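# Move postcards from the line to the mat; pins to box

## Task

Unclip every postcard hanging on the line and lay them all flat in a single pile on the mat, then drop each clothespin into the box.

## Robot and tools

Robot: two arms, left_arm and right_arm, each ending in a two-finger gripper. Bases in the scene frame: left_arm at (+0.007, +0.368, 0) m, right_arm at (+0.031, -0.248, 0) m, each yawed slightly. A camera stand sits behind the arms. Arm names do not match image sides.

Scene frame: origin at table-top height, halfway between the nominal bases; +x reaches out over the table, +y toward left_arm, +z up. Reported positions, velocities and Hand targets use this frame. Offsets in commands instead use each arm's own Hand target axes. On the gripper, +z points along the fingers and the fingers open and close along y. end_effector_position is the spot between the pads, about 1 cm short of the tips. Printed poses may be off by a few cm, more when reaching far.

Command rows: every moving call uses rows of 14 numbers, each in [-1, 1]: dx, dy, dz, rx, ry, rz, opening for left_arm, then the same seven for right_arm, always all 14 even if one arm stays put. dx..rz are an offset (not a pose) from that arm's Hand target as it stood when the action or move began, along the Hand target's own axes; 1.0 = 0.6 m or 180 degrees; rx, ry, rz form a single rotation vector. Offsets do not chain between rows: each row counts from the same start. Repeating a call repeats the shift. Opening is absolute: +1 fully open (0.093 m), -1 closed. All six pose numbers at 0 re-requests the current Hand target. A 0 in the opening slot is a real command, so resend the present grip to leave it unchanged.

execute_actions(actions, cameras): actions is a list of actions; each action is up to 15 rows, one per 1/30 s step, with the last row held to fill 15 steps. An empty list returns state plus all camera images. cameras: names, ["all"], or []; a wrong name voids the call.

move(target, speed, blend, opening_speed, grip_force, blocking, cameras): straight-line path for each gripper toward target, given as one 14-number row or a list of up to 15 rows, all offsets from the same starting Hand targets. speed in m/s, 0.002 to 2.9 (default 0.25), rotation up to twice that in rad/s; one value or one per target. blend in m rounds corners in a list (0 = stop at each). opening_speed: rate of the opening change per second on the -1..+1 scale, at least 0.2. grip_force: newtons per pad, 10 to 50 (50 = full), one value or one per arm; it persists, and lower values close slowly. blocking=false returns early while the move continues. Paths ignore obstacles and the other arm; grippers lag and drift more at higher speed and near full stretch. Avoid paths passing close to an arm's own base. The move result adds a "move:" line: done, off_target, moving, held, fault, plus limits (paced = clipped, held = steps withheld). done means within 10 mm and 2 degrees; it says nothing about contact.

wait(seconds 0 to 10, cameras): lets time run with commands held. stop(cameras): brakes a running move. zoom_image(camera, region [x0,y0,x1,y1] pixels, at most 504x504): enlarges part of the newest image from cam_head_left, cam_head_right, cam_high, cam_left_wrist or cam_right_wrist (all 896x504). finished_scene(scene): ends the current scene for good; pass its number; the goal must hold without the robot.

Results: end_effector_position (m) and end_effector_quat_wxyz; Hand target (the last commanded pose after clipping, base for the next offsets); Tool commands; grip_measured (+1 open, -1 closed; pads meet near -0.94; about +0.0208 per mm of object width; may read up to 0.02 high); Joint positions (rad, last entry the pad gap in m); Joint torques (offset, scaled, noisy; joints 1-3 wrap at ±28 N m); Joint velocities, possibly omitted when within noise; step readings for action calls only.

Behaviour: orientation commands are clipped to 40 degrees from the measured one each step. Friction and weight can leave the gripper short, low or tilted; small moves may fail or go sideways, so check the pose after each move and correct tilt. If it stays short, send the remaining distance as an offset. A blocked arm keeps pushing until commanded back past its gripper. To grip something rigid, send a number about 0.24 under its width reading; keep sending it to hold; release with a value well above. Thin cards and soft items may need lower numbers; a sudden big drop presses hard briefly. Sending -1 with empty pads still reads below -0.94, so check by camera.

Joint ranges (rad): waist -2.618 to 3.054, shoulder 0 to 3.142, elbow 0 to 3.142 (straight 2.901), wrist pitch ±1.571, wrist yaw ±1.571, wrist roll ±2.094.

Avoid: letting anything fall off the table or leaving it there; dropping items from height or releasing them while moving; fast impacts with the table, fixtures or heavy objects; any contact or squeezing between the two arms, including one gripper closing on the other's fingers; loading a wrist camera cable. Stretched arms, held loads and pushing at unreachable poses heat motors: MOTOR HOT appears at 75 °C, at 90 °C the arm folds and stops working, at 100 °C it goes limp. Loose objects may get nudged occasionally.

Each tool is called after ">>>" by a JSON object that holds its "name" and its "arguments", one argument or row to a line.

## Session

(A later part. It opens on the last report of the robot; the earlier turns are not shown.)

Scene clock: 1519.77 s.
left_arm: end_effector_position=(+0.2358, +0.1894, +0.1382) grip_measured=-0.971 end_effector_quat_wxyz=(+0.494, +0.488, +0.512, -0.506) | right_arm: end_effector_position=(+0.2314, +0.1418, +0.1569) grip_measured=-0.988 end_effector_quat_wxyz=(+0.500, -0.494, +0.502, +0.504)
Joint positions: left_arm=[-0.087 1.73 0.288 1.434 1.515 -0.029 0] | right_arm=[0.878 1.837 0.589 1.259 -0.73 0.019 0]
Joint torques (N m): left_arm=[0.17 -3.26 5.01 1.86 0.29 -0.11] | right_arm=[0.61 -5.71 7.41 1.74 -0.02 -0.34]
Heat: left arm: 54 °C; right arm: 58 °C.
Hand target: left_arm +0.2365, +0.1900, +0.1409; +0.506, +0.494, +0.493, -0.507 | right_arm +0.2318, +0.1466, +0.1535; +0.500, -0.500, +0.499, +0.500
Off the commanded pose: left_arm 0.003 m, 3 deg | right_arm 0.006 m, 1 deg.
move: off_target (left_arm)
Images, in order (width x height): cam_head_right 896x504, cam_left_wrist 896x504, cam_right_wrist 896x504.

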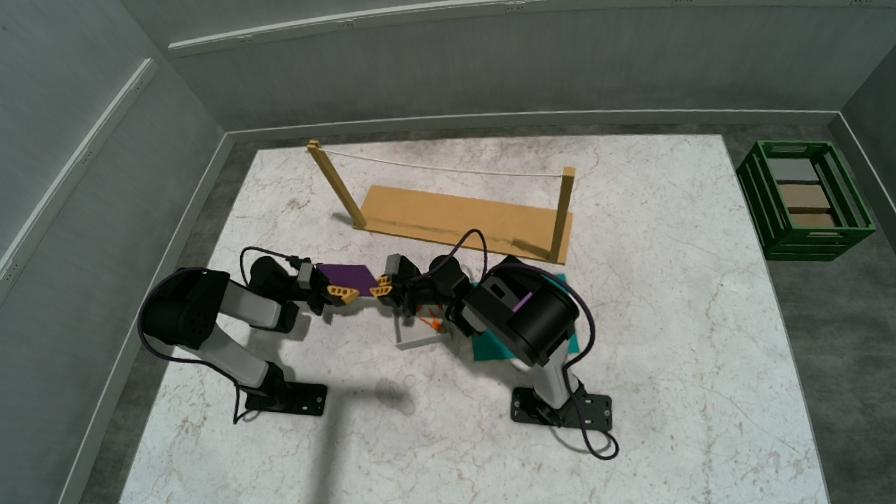

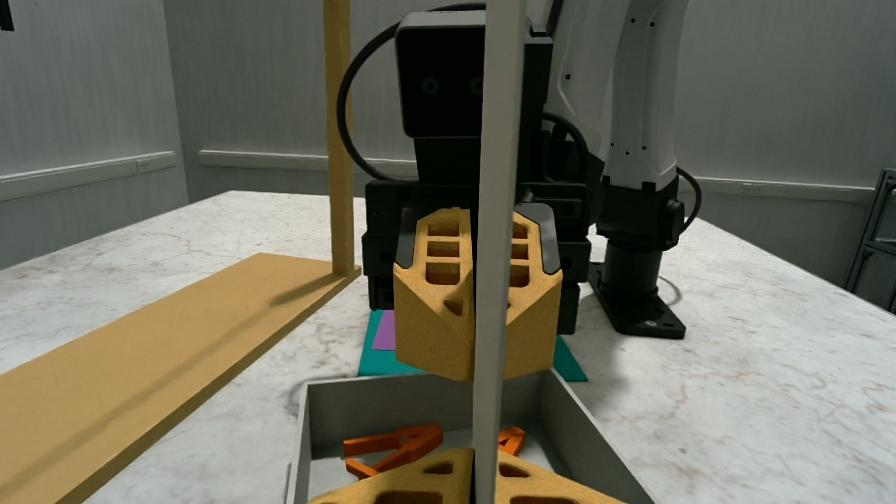

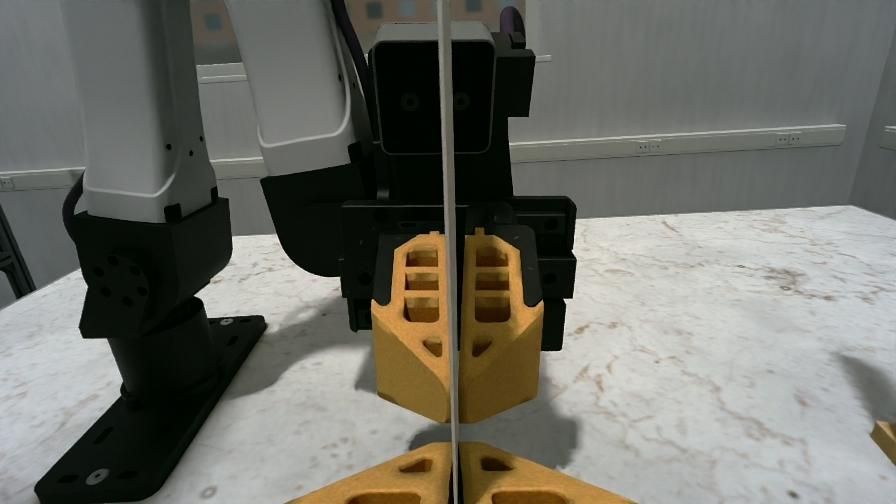

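>>> {"name": "move", "arguments": {
  "target": [
    [0,0,0,0,0,0,-0.55, 0,0,0,0,0,0,-1],
    [0,0,-0.2,0,0,0,-0.55, 0,0,0,0,0,0,-1]
  ],
  "speed": 0.15,
  "cameras": ["cam_head_right","cam_right_wrist","cam_left_wrist"]
}}

Scene clock: 1523.70 s.
left_arm: end_effector_position=(+0.2403, +0.3097, +0.1351) grip_measured=-0.552 end_effector_quat_wxyz=(+0.607, +0.329, +0.626, -0.361) | right_arm: end_effector_position=(+0.2314, +0.1418, +0.1569) grip_measured=-0.988 end_effector_quat_wxyz=(+0.501, -0.495, +0.501, +0.503)
Joint positions: left_arm=[0.489 1.542 0.063 1.428 1.554 -0.002 0.019] | right_arm=[0.878 1.837 0.589 1.259 -0.73 0.015 0]
Joint torques (N m): left_arm=[0.35 -3.82 3.43 1.54 0.26 0.1] | right_arm=[0.54 -5.68 7.42 1.74 -0.02 -0.32]
Heat: left arm: 54 °C; right arm: 58 °C.
Hand target: left_arm +0.2367, +0.3099, +0.1378; +0.506, +0.494, +0.493, -0.507 | right_arm +0.2318, +0.1466, +0.1535; +0.500, -0.500, +0.499, +0.500
Off the commanded pose: left_arm 0.005 m, 32 deg | right_arm 0.006 m, 1 deg.
joint sent to its limit (left arm) — joint 5 (wrist yaw), upper limit. The joint targets are off in orientation, not in position.
move: off_target (left_arm)
Images, in order (width x height): cam_head_right 896x504, cam_left_wrist 896x504, cam_right_wrist 896x504.

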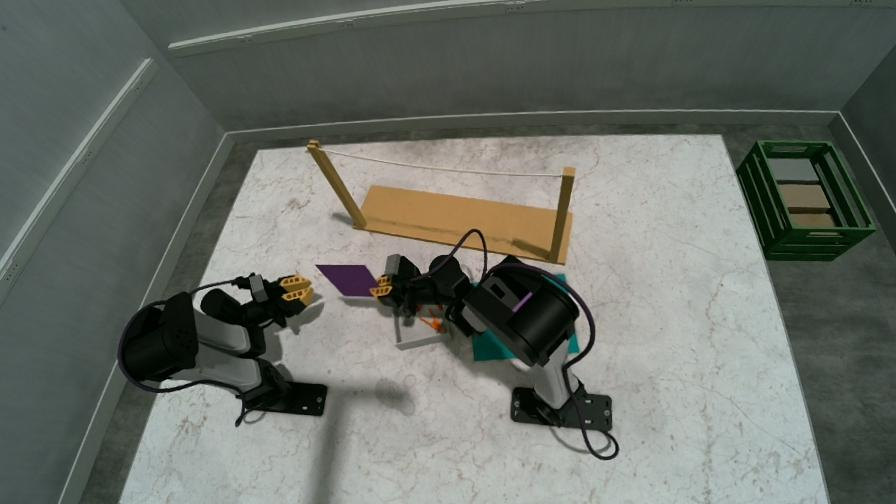

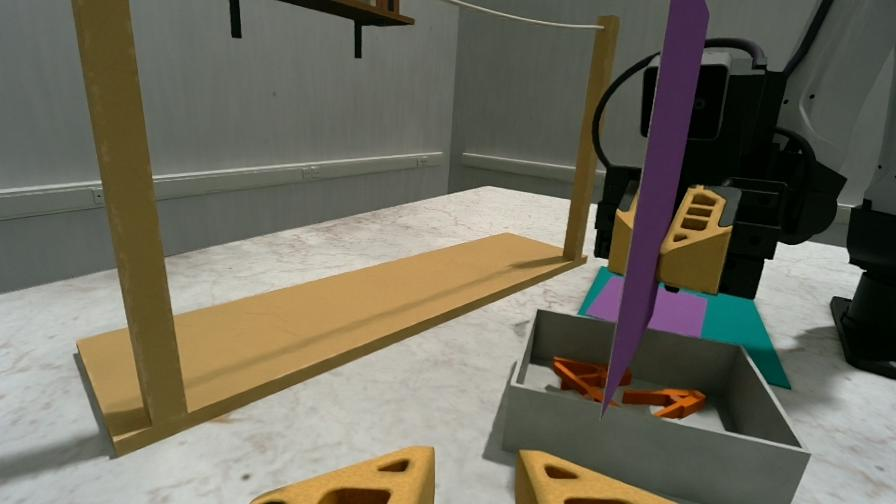

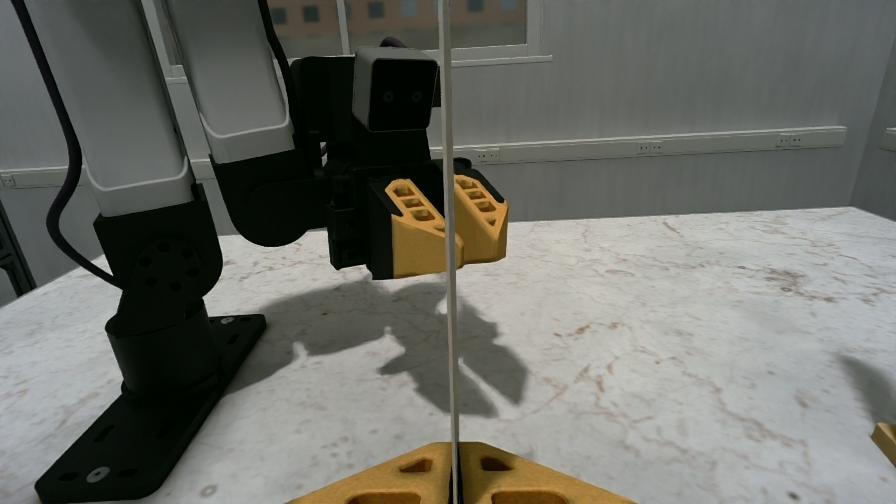

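>>> {"name": "move", "arguments": {
  "target": [-0.253,0.039,0.0165,-0.4718,0.1954,-0.1954,-0.55, 0.037,0,0,0,0,0,-1],
  "speed": 0.25
}}

>>> {"name": "move", "arguments": {
  "target": [0.02,-0.05,0.0471,0.1956,0.1956,0.472,0.1, 0,0,0,0,0,0,-1],
  "speed": 0.25,
  "cameras": ["cam_head_right","cam_head_left","cam_left_wrist"]
}}

Scene clock: 1534.80 s.
left_arm: end_effector_position=(+0.2598, +0.3024, +0.2836) grip_measured=-0.552 end_effector_quat_wxyz=(+0.379, +0.003, +0.925, -0.016) | right_arm: end_effector_position=(+0.2335, +0.1441, +0.1352) grip_measured=-0.988 end_effector_quat_wxyz=(+0.499, -0.495, +0.504, +0.503)
Joint positions: left_arm=[-0.462 0.999 1.267 -1.097 -0.258 -0.311 0.019] | right_arm=[0.878 1.936 0.589 1.35 -0.73 0.015 0]
Joint torques (N m): left_arm=[-0.5 -0.59 9.37 1.6 -0.25 -0.17] | right_arm=[0.55 -6.02 5.68 1.93 -0.03 -0.32]
Heat: left arm: 52 °C; right arm: 58 °C.
Hand target: left_arm +0.2602, +0.3039, +0.2898; +0.382, -0.004, +0.924, -0.012 | right_arm +0.2318, +0.1466, +0.1311; +0.500, -0.500, +0.499, +0.500
Off the commanded pose: left_arm 0.006 m, 1 deg | right_arm 0.005 m, 1 deg.
move: done

Scene clock: 1539.03 s.
left_arm: end_effector_position=(+0.2711, +0.2728, +0.2594) grip_measured=+0.098 end_effector_quat_wxyz=(+0.118, +0.694, +0.709, +0.036) | right_arm: end_effector_position=(+0.2335, +0.1441, +0.1352) grip_measured=-0.988 end_effector_quat_wxyz=(+0.499, -0.495, +0.504, +0.503)
Joint positions: left_arm=[-0.365 1.49 1.736 -1.572 0.038 1.223 0.05] | right_arm=[0.878 1.936 0.589 1.35 -0.73 0.015 0]
Joint torques (N m): left_arm=[-0.53 -3.59 8.39 0.71 0.08 0.03] | right_arm=[0.57 -6.06 5.7 1.93 -0.02 -0.31]
Heat: left arm: 51 °C; right arm: 58 °C.
Hand target: left_arm +0.2716, +0.2732, +0.2622; +0.009, +0.708, +0.706, -0.009 | right_arm +0.2318, +0.1466, +0.1311; +0.500, -0.500, +0.499, +0.500
Off the commanded pose: left_arm 0.003 m, 14 deg | right_arm 0.005 m, 1 deg.
joint sent to its limit (left arm) — joint 4 (wrist pitch), lower limit. The joint targets are off in orientation, not in position.
move: off_target (left_arm)
Images, in order (width x height): cam_head_left 896x504, cam_head_right 896x504, cam_left_wrist 896x504.

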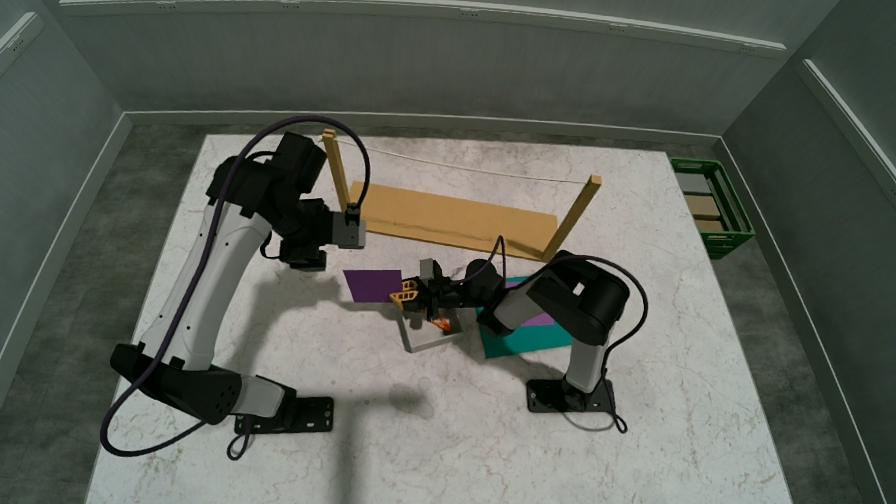

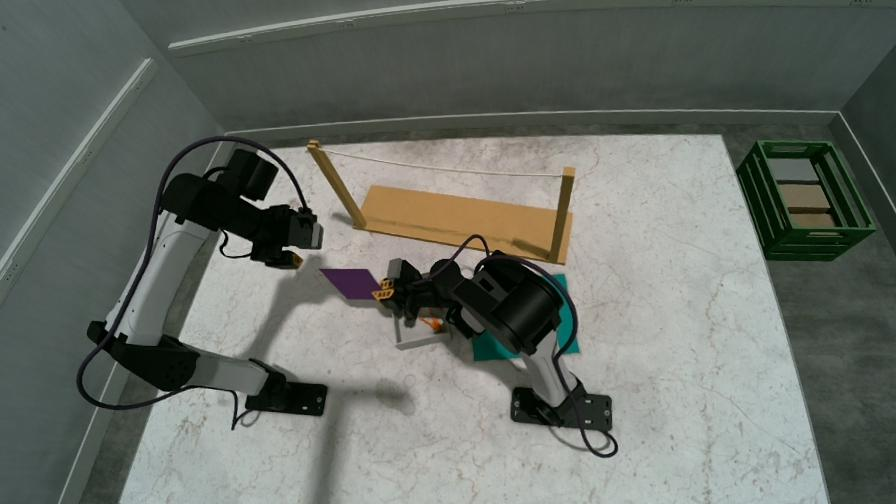

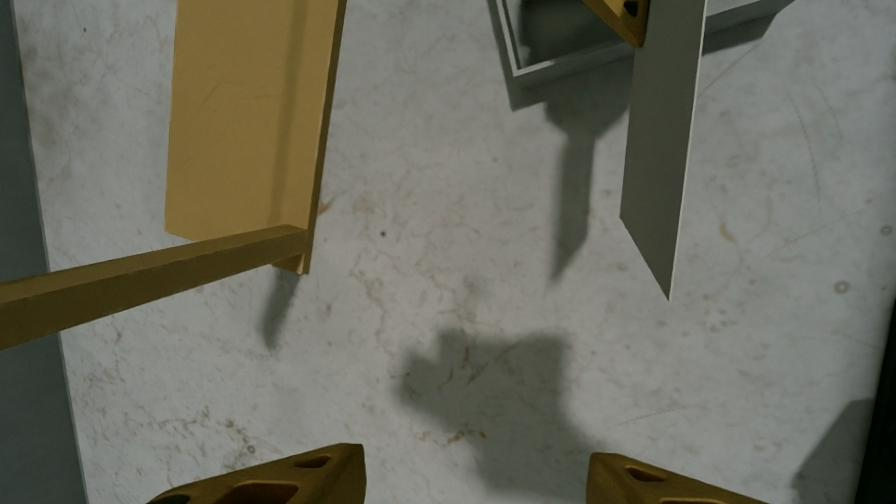

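>>> {"name": "move", "arguments": {
  "target": [-0.139,-0.059,0.0,0,0,0,0.1, 0,0,0,0,0,0,-1],
  "speed": 0.2,
  "cameras": ["cam_head_right","cam_right_wrist","cam_left_wrist"]
}}

Scene clock: 1545.90 s.
left_arm: end_effector_position=(+0.2358, +0.1907, +0.2615) grip_measured=+0.098 end_effector_quat_wxyz=(+0.124, +0.706, +0.697, +0.009) | right_arm: end_effector_position=(+0.2335, +0.1441, +0.1352) grip_measured=-0.988 end_effector_quat_wxyz=(+0.499, -0.495, +0.504, +0.503)
Joint positions: left_arm=[-0.692 1.522 1.774 -1.573 0.017 0.932 0.05] | right_arm=[0.878 1.936 0.589 1.35 -0.73 0.015 0]
Joint torques (N m): left_arm=[-0.09 -3.88 8.38 0.75 0.19 -0.19] | right_arm=[0.55 -6.05 5.71 1.92 -0.03 -0.32]
Heat: left arm: 50 °C; right arm: 57 °C.
Hand target: left_arm +0.2360, +0.1899, +0.2643; +0.009, +0.708, +0.706, -0.009 | right_arm +0.2318, +0.1466, +0.1311; +0.500, -0.500, +0.499, +0.500
Off the commanded pose: left_arm 0.003 m, 13 deg | right_arm 0.005 m, 1 deg.
joint sent to its limit (left arm) — joint 4 (wrist pitch), lower limit. The joint targets are off in orientation, not in position.
move: off_target (left_arm)
Images, in order (width x height): cam_head_right 896x504, cam_left_wrist 896x504, cam_right_wrist 896x504.

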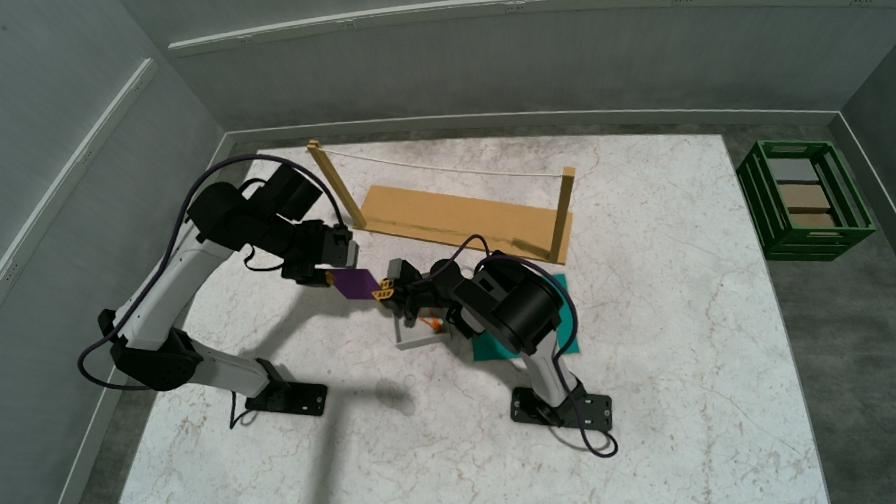

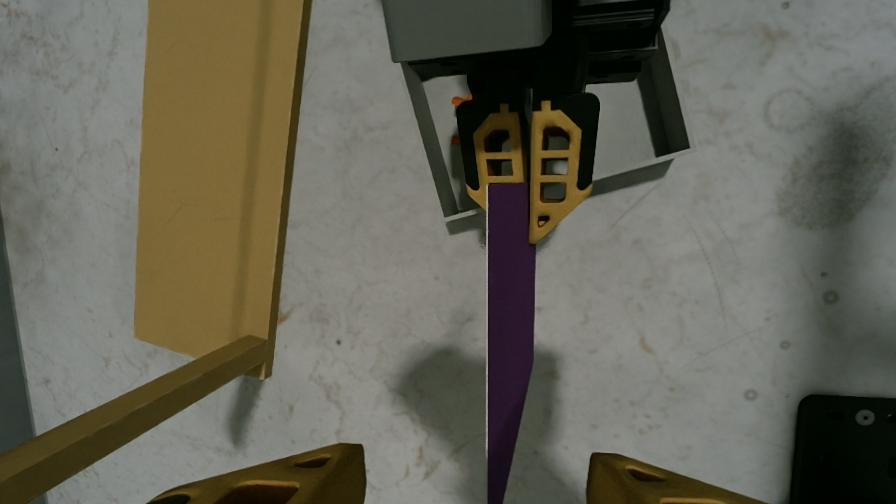

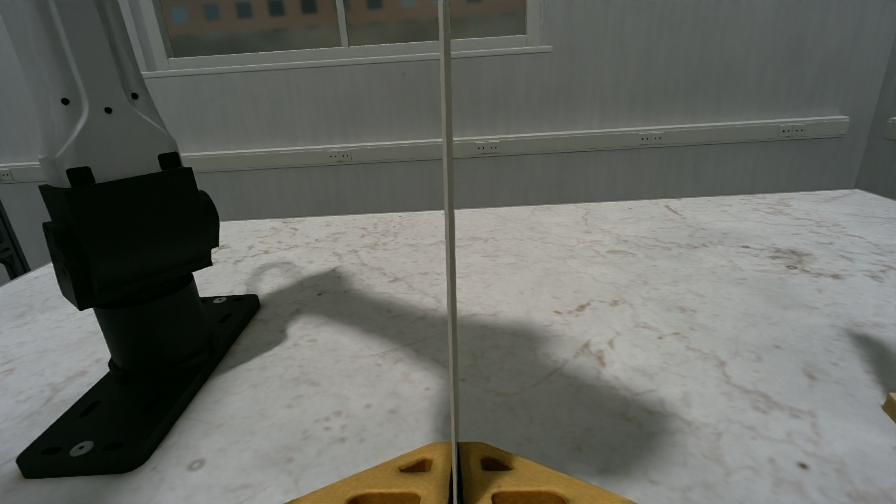

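>>> {"name": "move", "arguments": {
  "target": [-0.033,0.0,0.045,0,0,0,0.1, 0.02,0,0,0,0,0,-1],
  "speed": 0.1,
  "cameras": ["cam_head_right","cam_left_wrist"]
}}

Scene clock: 1555.40 s.
left_arm: end_effector_position=(+0.2364, +0.1717, +0.2355) grip_measured=+0.098 end_effector_quat_wxyz=(+0.078, +0.708, +0.702, -0.001) | right_arm: end_effector_position=(+0.2340, +0.1447, +0.1239) grip_measured=-0.988 end_effector_quat_wxyz=(+0.499, -0.495, +0.503, +0.502)
Joint positions: left_arm=[-0.742 1.616 1.774 -1.574 0.017 0.879 0.05] | right_arm=[0.878 1.991 0.589 1.407 -0.73 0.014 0]
Joint torques (N m): left_arm=[-0.51 -4.74 8.4 0.57 0.17 -0.15] | right_arm=[0.55 -6.26 5.09 1.94 -0.03 -0.31]
Heat: left arm: 50 °C; right arm: 57 °C.
Hand target: left_arm +0.2360, +0.1695, +0.2378; +0.009, +0.708, +0.706, -0.009 | right_arm +0.2318, +0.1466, +0.1192; +0.500, -0.500, +0.499, +0.500
Off the commanded pose: left_arm 0.003 m, 8 deg | right_arm 0.006 m, 1 deg.
joint sent to its limit (left arm) — joint 4 (wrist pitch), lower limit. The joint targets are off in orientation, not in position.
move: off_target (left_arm)
Images, in order (width x height): cam_head_right 896x504, cam_left_wrist 896x504.

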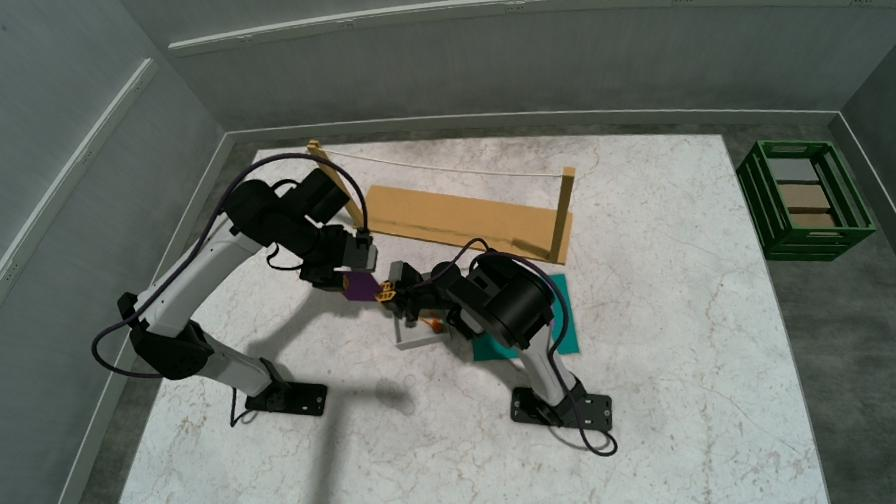

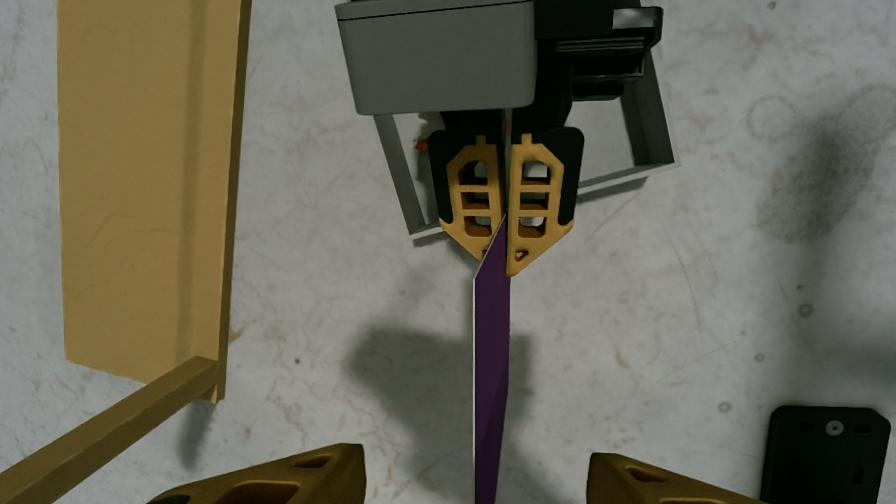

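>>> {"name": "move", "arguments": {
  "target": [0,0.0,0.038,0,0,0,0.1, 0,0,0,0,0,0,-1],
  "speed": 0.06,
  "cameras": ["cam_head_right","cam_left_wrist","cam_high"]
}}

Scene clock: 1562.43 s.
left_arm: end_effector_position=(+0.2396, +0.1690, +0.2201) grip_measured=+0.098 end_effector_quat_wxyz=(+0.050, +0.708, +0.704, -0.004) | right_arm: end_effector_position=(+0.2340, +0.1447, +0.1241) grip_measured=-0.988 end_effector_quat_wxyz=(+0.500, -0.495, +0.503, +0.502)
Joint positions: left_arm=[-0.742 1.663 1.766 -1.575 0.017 0.878 0.05] | right_arm=[0.878 1.991 0.589 1.408 -0.73 0.014 0]
Joint torques (N m): left_arm=[-0.64 -4.93 6.08 0.46 0.19 -0.17] | right_arm=[0.55 -6.2 5.09 1.94 -0.03 -0.31]
Heat: left arm: 50 °C; right arm: 56 °C.
Hand target: left_arm +0.2359, +0.1689, +0.2150; +0.009, +0.708, +0.706, -0.009 | right_arm +0.2318, +0.1466, +0.1192; +0.500, -0.500, +0.499, +0.500
Off the commanded pose: left_arm 0.006 m, 5 deg | right_arm 0.006 m, 1 deg.
joint sent to its limit (left arm) — joint 4 (wrist pitch), lower limit. The joint targets are off in orientation, not in position.
move: off_target (left_arm)
Images, in order (width x height): cam_head_right 896x504, cam_high 896x504, cam_left_wrist 896x504.

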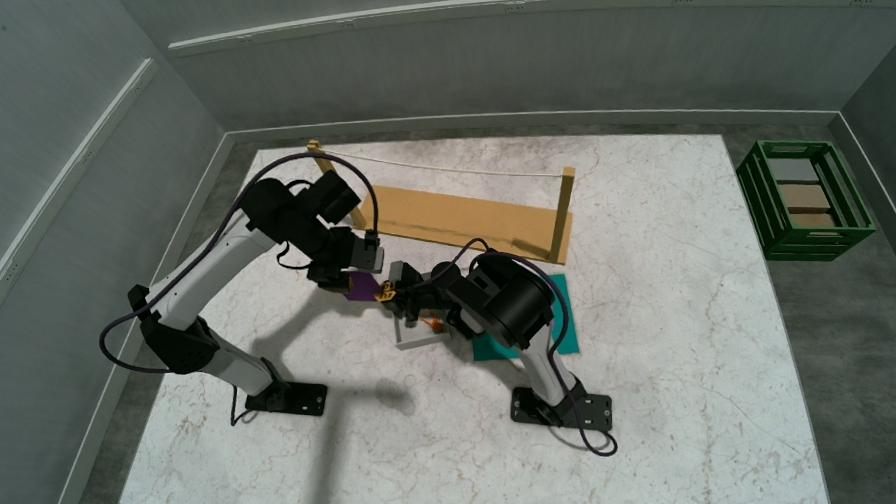

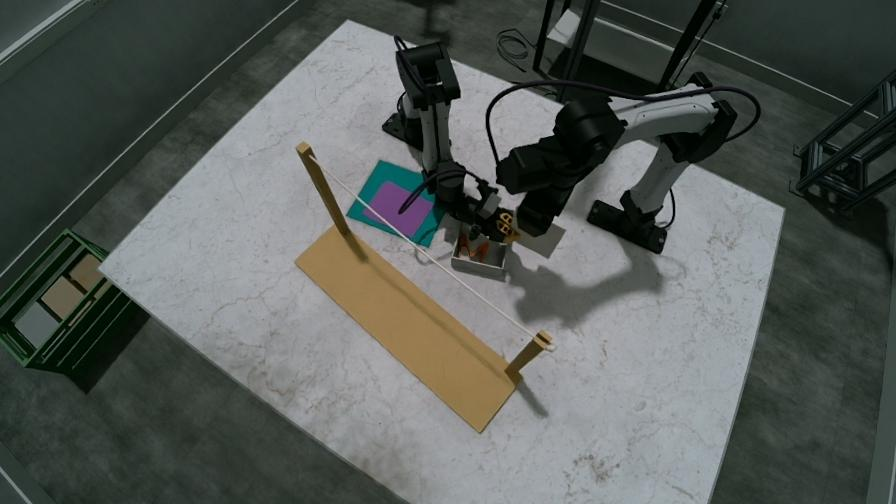

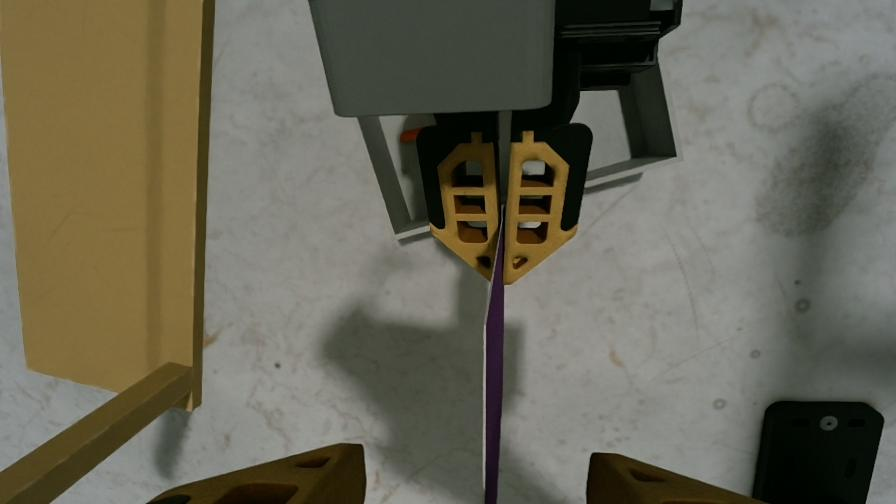

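>>> {"name": "move", "arguments": {
  "target": [
    [0,0.0,0.010,0,0,0,0.1, 0,0,0,0,0,0,-1],
    [0,0.0,0.010,0,0,0,-0.6, 0,0,0,0,0,0,-1],
    [0,0.0,0.010,0,0,0,-1, 0,0,0,0,0,0,-1]
  ],
  "speed": 0.06,
  "cameras": ["cam_head_right","cam_left_wrist","cam_right_wrist"]
}}

Scene clock: 1573.10 s.
left_arm: end_effector_position=(+0.2396, +0.1690, +0.2143) grip_measured=-0.971 end_effector_quat_wxyz=(+0.039, +0.706, +0.707, -0.005) | right_arm: end_effector_position=(+0.2345, +0.1447, +0.1241) grip_measured=-0.988 end_effector_quat_wxyz=(+0.500, -0.494, +0.504, +0.502)
Joint positions: left_arm=[-0.742 1.676 1.759 -1.575 0.017 0.871 0] | right_arm=[0.878 1.991 0.589 1.408 -0.727 0.014 0]
Joint torques (N m): left_arm=[-0.65 -5.12 6.08 0.42 0.19 -0.11] | right_arm=[0.54 -6.16 5.11 1.94 -0.05 -0.31]
Heat: left arm: 49 °C; right arm: 56 °C.
Hand target: left_arm +0.2359, +0.1688, +0.2091; +0.009, +0.708, +0.706, -0.009 | right_arm +0.2319, +0.1466, +0.1192; +0.500, -0.500, +0.499, +0.500
Off the commanded pose: left_arm 0.006 m, 4 deg | right_arm 0.006 m, 1 deg.
joint sent to its limit (left arm) — joint 4 (wrist pitch), lower limit. The joint targets still meet the commanded pose.
move: off_target (left_arm); target 2's new opening was sent with left_arm's hand 0.007 m and 4 deg from that target; target 3's new opening was sent with left_arm's hand 0.007 m and 4 deg from that target
Images, in order (width x height): cam_head_right 896x504, cam_left_wrist 896x504, cam_right_wrist 896x504.

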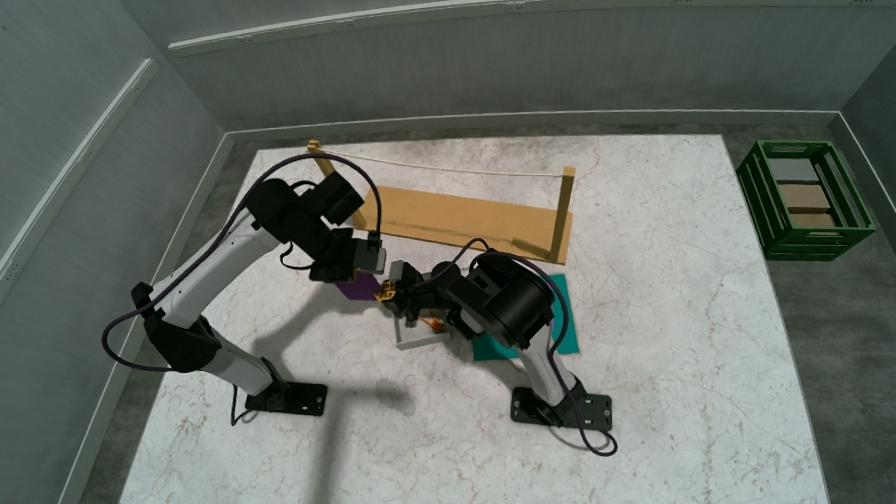

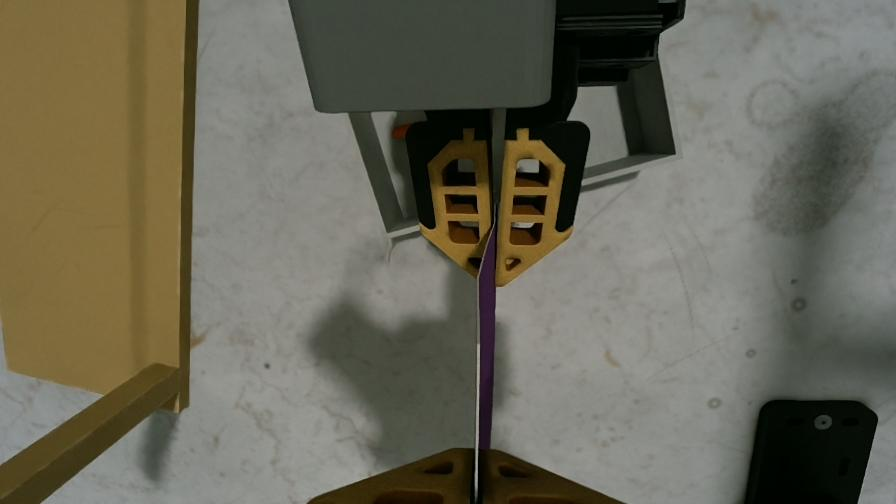

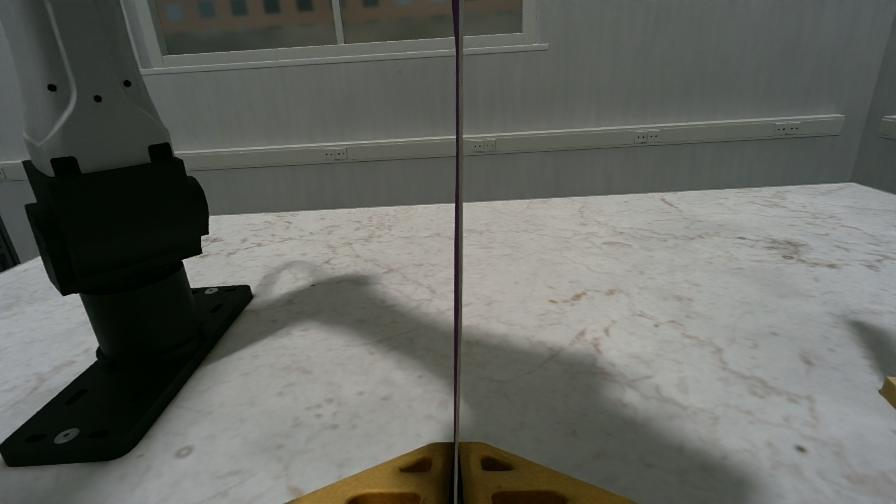

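>>> {"name": "move", "arguments": {
  "target": [
    [0,0,0,0,0,0,-1, 0,0,0,0,0,0,0.2],
    [0,0,0,0,0,0,-1, -0.015,0,-0.12,0,0,0,0.2],
    [0,0,0,0,0,0,-1, -0.16,0,-0.378,0,0,0,0.2],
    [0,0,0,0,0,0,-1, -0.218,-0.03,-0.878,0.5,0,0,0.2]
  ],
  "speed": [0.06,0.1,0.25,0.3],
  "blend": [0,0.01,0.03,0],
  "cameras": ["cam_head_right","cam_left_wrist","cam_high"]
}}

Scene clock: 1585.37 s.
left_arm: end_effector_position=(+0.2397, +0.1689, +0.2143) grip_measured=-0.971 end_effector_quat_wxyz=(+0.040, +0.706, +0.707, -0.005) | right_arm: end_effector_position=(+0.2488, -0.3798, +0.2405) grip_measured=+0.198 end_effector_quat_wxyz=(+0.706, +0.010, +0.708, +0.013)
Joint positions: left_arm=[-0.742 1.676 1.759 -1.575 0.017 0.871 0] | right_arm=[-1.17 0.708 0.295 0.403 -1.217 0.023 0.055]
Joint torques (N m): left_arm=[-0.65 -5.15 6.11 0.41 0.18 -0.1] | right_arm=[0.61 -0.53 11.06 1.36 0.06 -0.32]
Heat: left arm: 49 °C; right arm: 56 °C.
Hand target: left_arm +0.2360, +0.1687, +0.2091; +0.009, +0.708, +0.706, -0.009 | right_arm +0.2501, -0.3803, +0.2494; +0.708, +0.000, +0.707, +0.001
Off the commanded pose: left_arm 0.006 m, 4 deg | right_arm 0.009 m, 2 deg.
joint sent to its limit (left arm) — joint 4 (wrist pitch), lower limit. The joint targets still meet the commanded pose.
move: off_target (left_arm)
Images, in order (width x height): cam_head_right 896x504, cam_high 896x504, cam_left_wrist 896x504.

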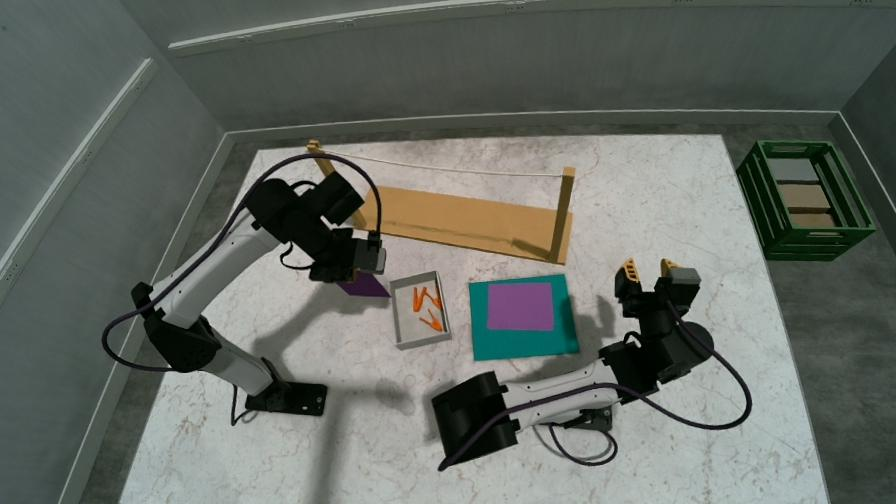

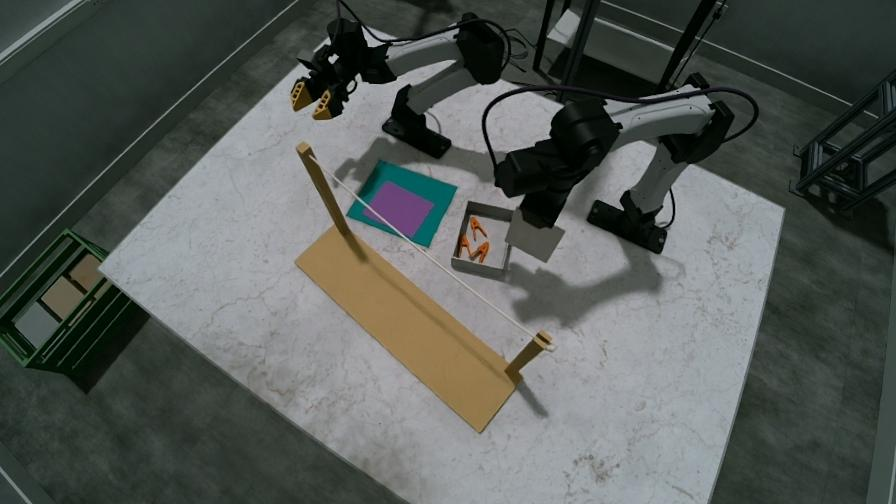

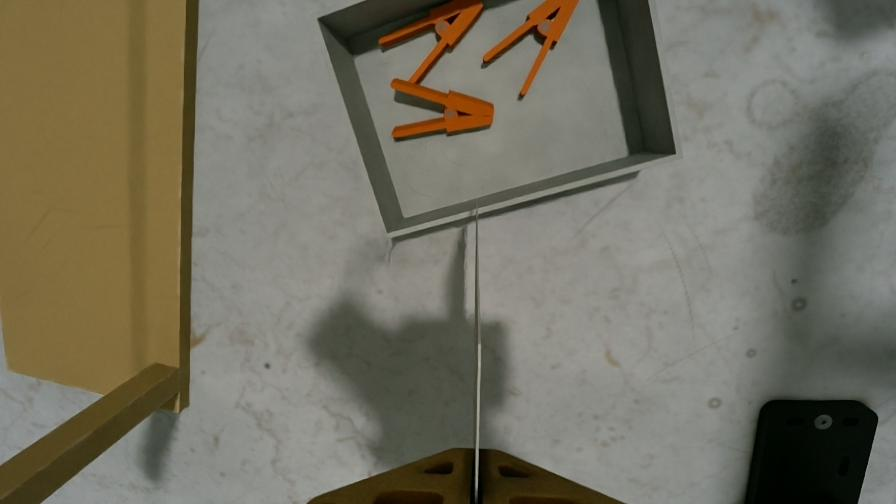

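>>> {"name": "move", "arguments": {
  "target": [0,0,-0.05,0,0,-0.5,-1, 0,0,0,0,0,0,-1],
  "speed": 0.15,
  "cameras": ["cam_head_right","cam_left_wrist"]
}}

Scene clock: 1599.67 s.
left_arm: end_effector_position=(+0.2388, +0.1686, +0.2252) grip_measured=-0.971 end_effector_quat_wxyz=(+0.040, +0.006, +0.998, -0.044) | right_arm: end_effector_position=(+0.2488, -0.3799, +0.2401) grip_measured=-0.989 end_effector_quat_wxyz=(+0.705, +0.010, +0.709, +0.013)
Joint positions: left_arm=[-0.744 1.652 1.773 -1.575 0.017 -0.689 0] | right_arm=[-1.17 0.708 0.295 0.401 -1.217 0.022 0]
Joint torques (N m): left_arm=[-0.24 -8.2 8.54 0.5 0.11 -0.23] | right_arm=[0.55 -0.54 11.06 1.37 0.05 -0.32]
Heat: left arm: 49 °C; right arm: 62 °C.
Hand target: left_arm +0.2359, +0.1695, +0.2390; -0.001, +0.001, +1.000, -0.013 | right_arm +0.2501, -0.3803, +0.2494; +0.708, +0.000, +0.707, +0.001
Off the commanded pose: left_arm 0.014 m, 6 deg | right_arm 0.009 m, 2 deg.
joint sent to its limit (left arm) — joint 4 (wrist pitch), lower limit. The joint targets are off in orientation, not in position.
move: off_target (left_arm)
Images, in order (width x height): cam_head_right 896x504, cam_left_wrist 896x504.

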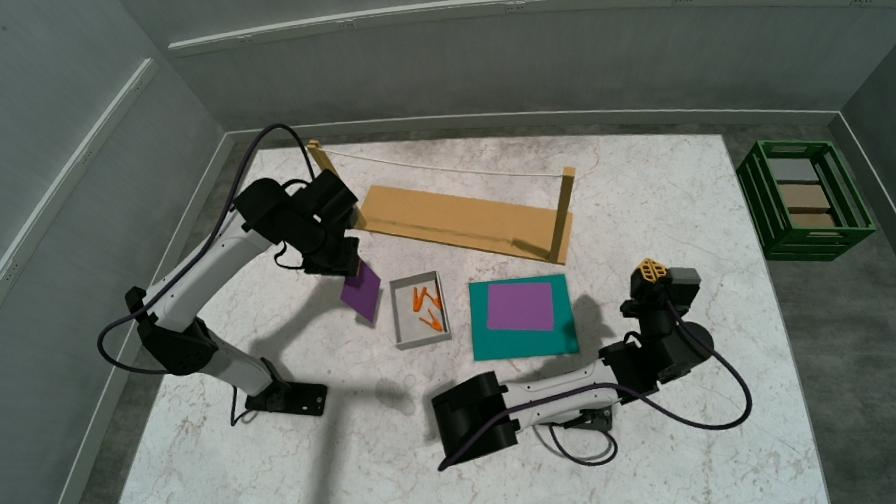

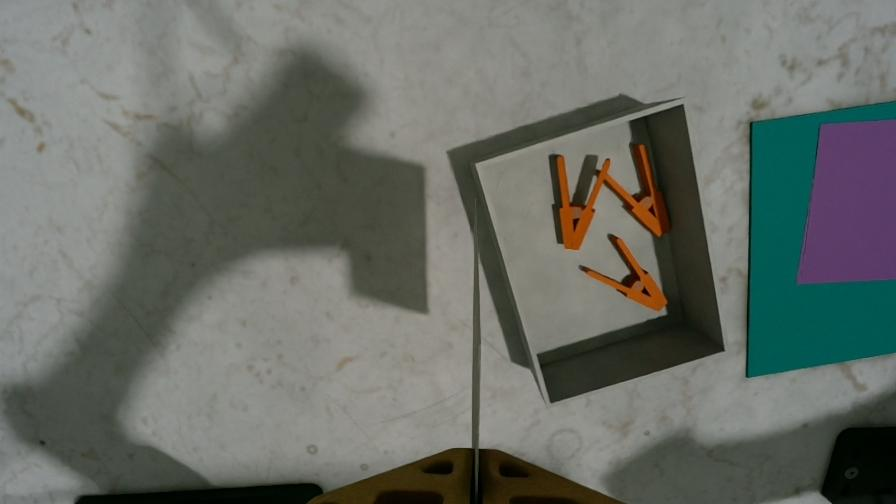

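>>> {"name": "move", "arguments": {
  "target": [-0.0152,-0.366,0.032,0.278,0,0,-1, 0,0,0,0,0,0,-1],
  "speed": 0.2,
  "cameras": ["cam_head_right","cam_left_wrist","cam_head_left"]
}}

Scene clock: 1605.60 s.
left_arm: end_effector_position=(+0.2451, -0.0463, +0.2308) grip_measured=-0.972 end_effector_quat_wxyz=(+0.006, +0.002, +0.902, -0.432) | right_arm: end_effector_position=(+0.2488, -0.3799, +0.2401) grip_measured=-0.989 end_effector_quat_wxyz=(+0.705, +0.010, +0.709, +0.013)
Joint positions: left_arm=[-0.918 1.744 1.568 -0.628 0.516 -1.081 0] | right_arm=[-1.17 0.708 0.295 0.401 -1.217 0.022 0]
Joint torques (N m): left_arm=[-0.38 -7.01 7.24 1.88 0.43 -0.14] | right_arm=[0.58 -0.59 11.1 1.38 0.05 -0.32]
Heat: left arm: 49 °C; right arm: 63 °C.
Hand target: left_arm +0.2445, -0.0506, +0.2254; -0.001, +0.001, +0.901, -0.434 | right_arm +0.2501, -0.3803, +0.2494; +0.708, +0.000, +0.707, +0.001
Off the commanded pose: left_arm 0.007 m, 1 deg | right_arm 0.009 m, 2 deg.
move: done
Images, in order (width x height): cam_head_left 896x504, cam_head_right 896x504, cam_left_wrist 896x504.

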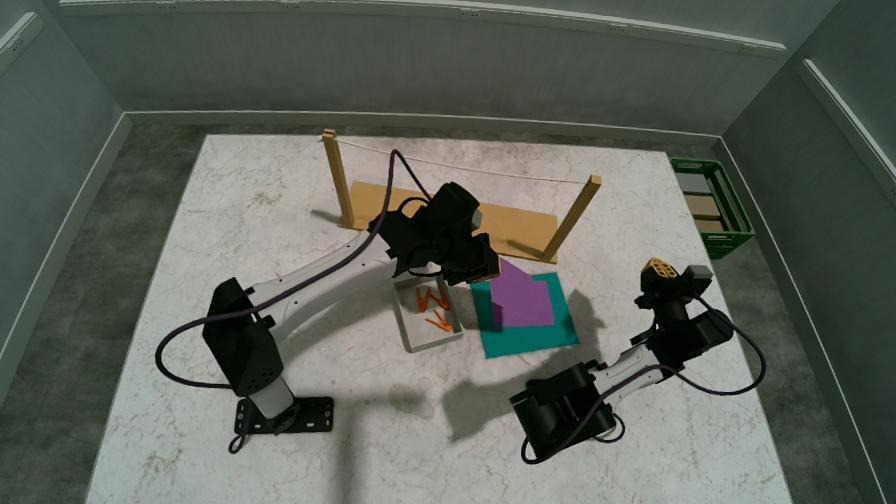

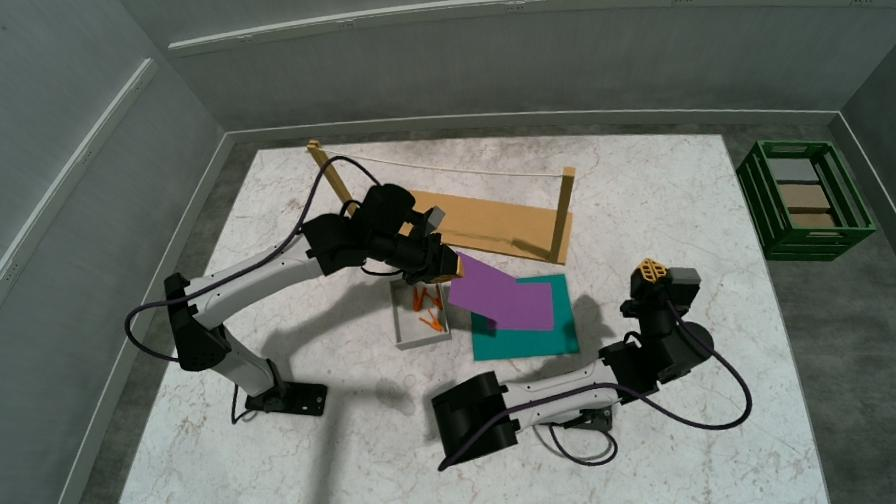

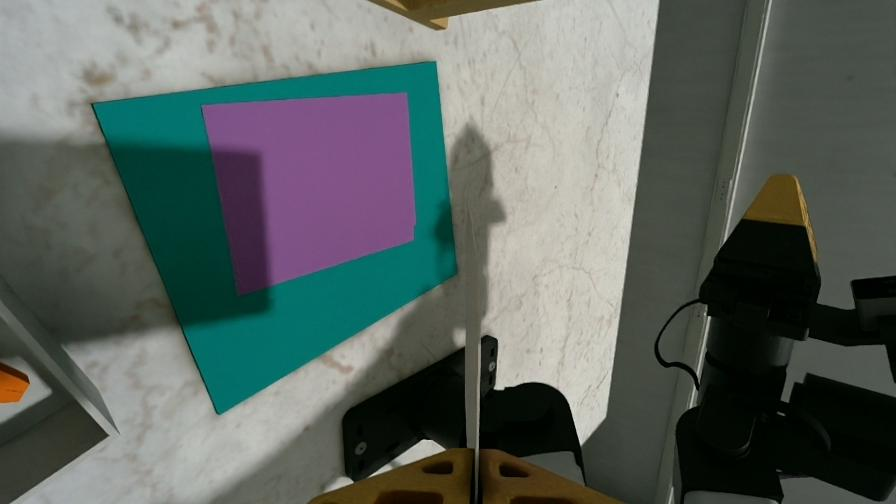

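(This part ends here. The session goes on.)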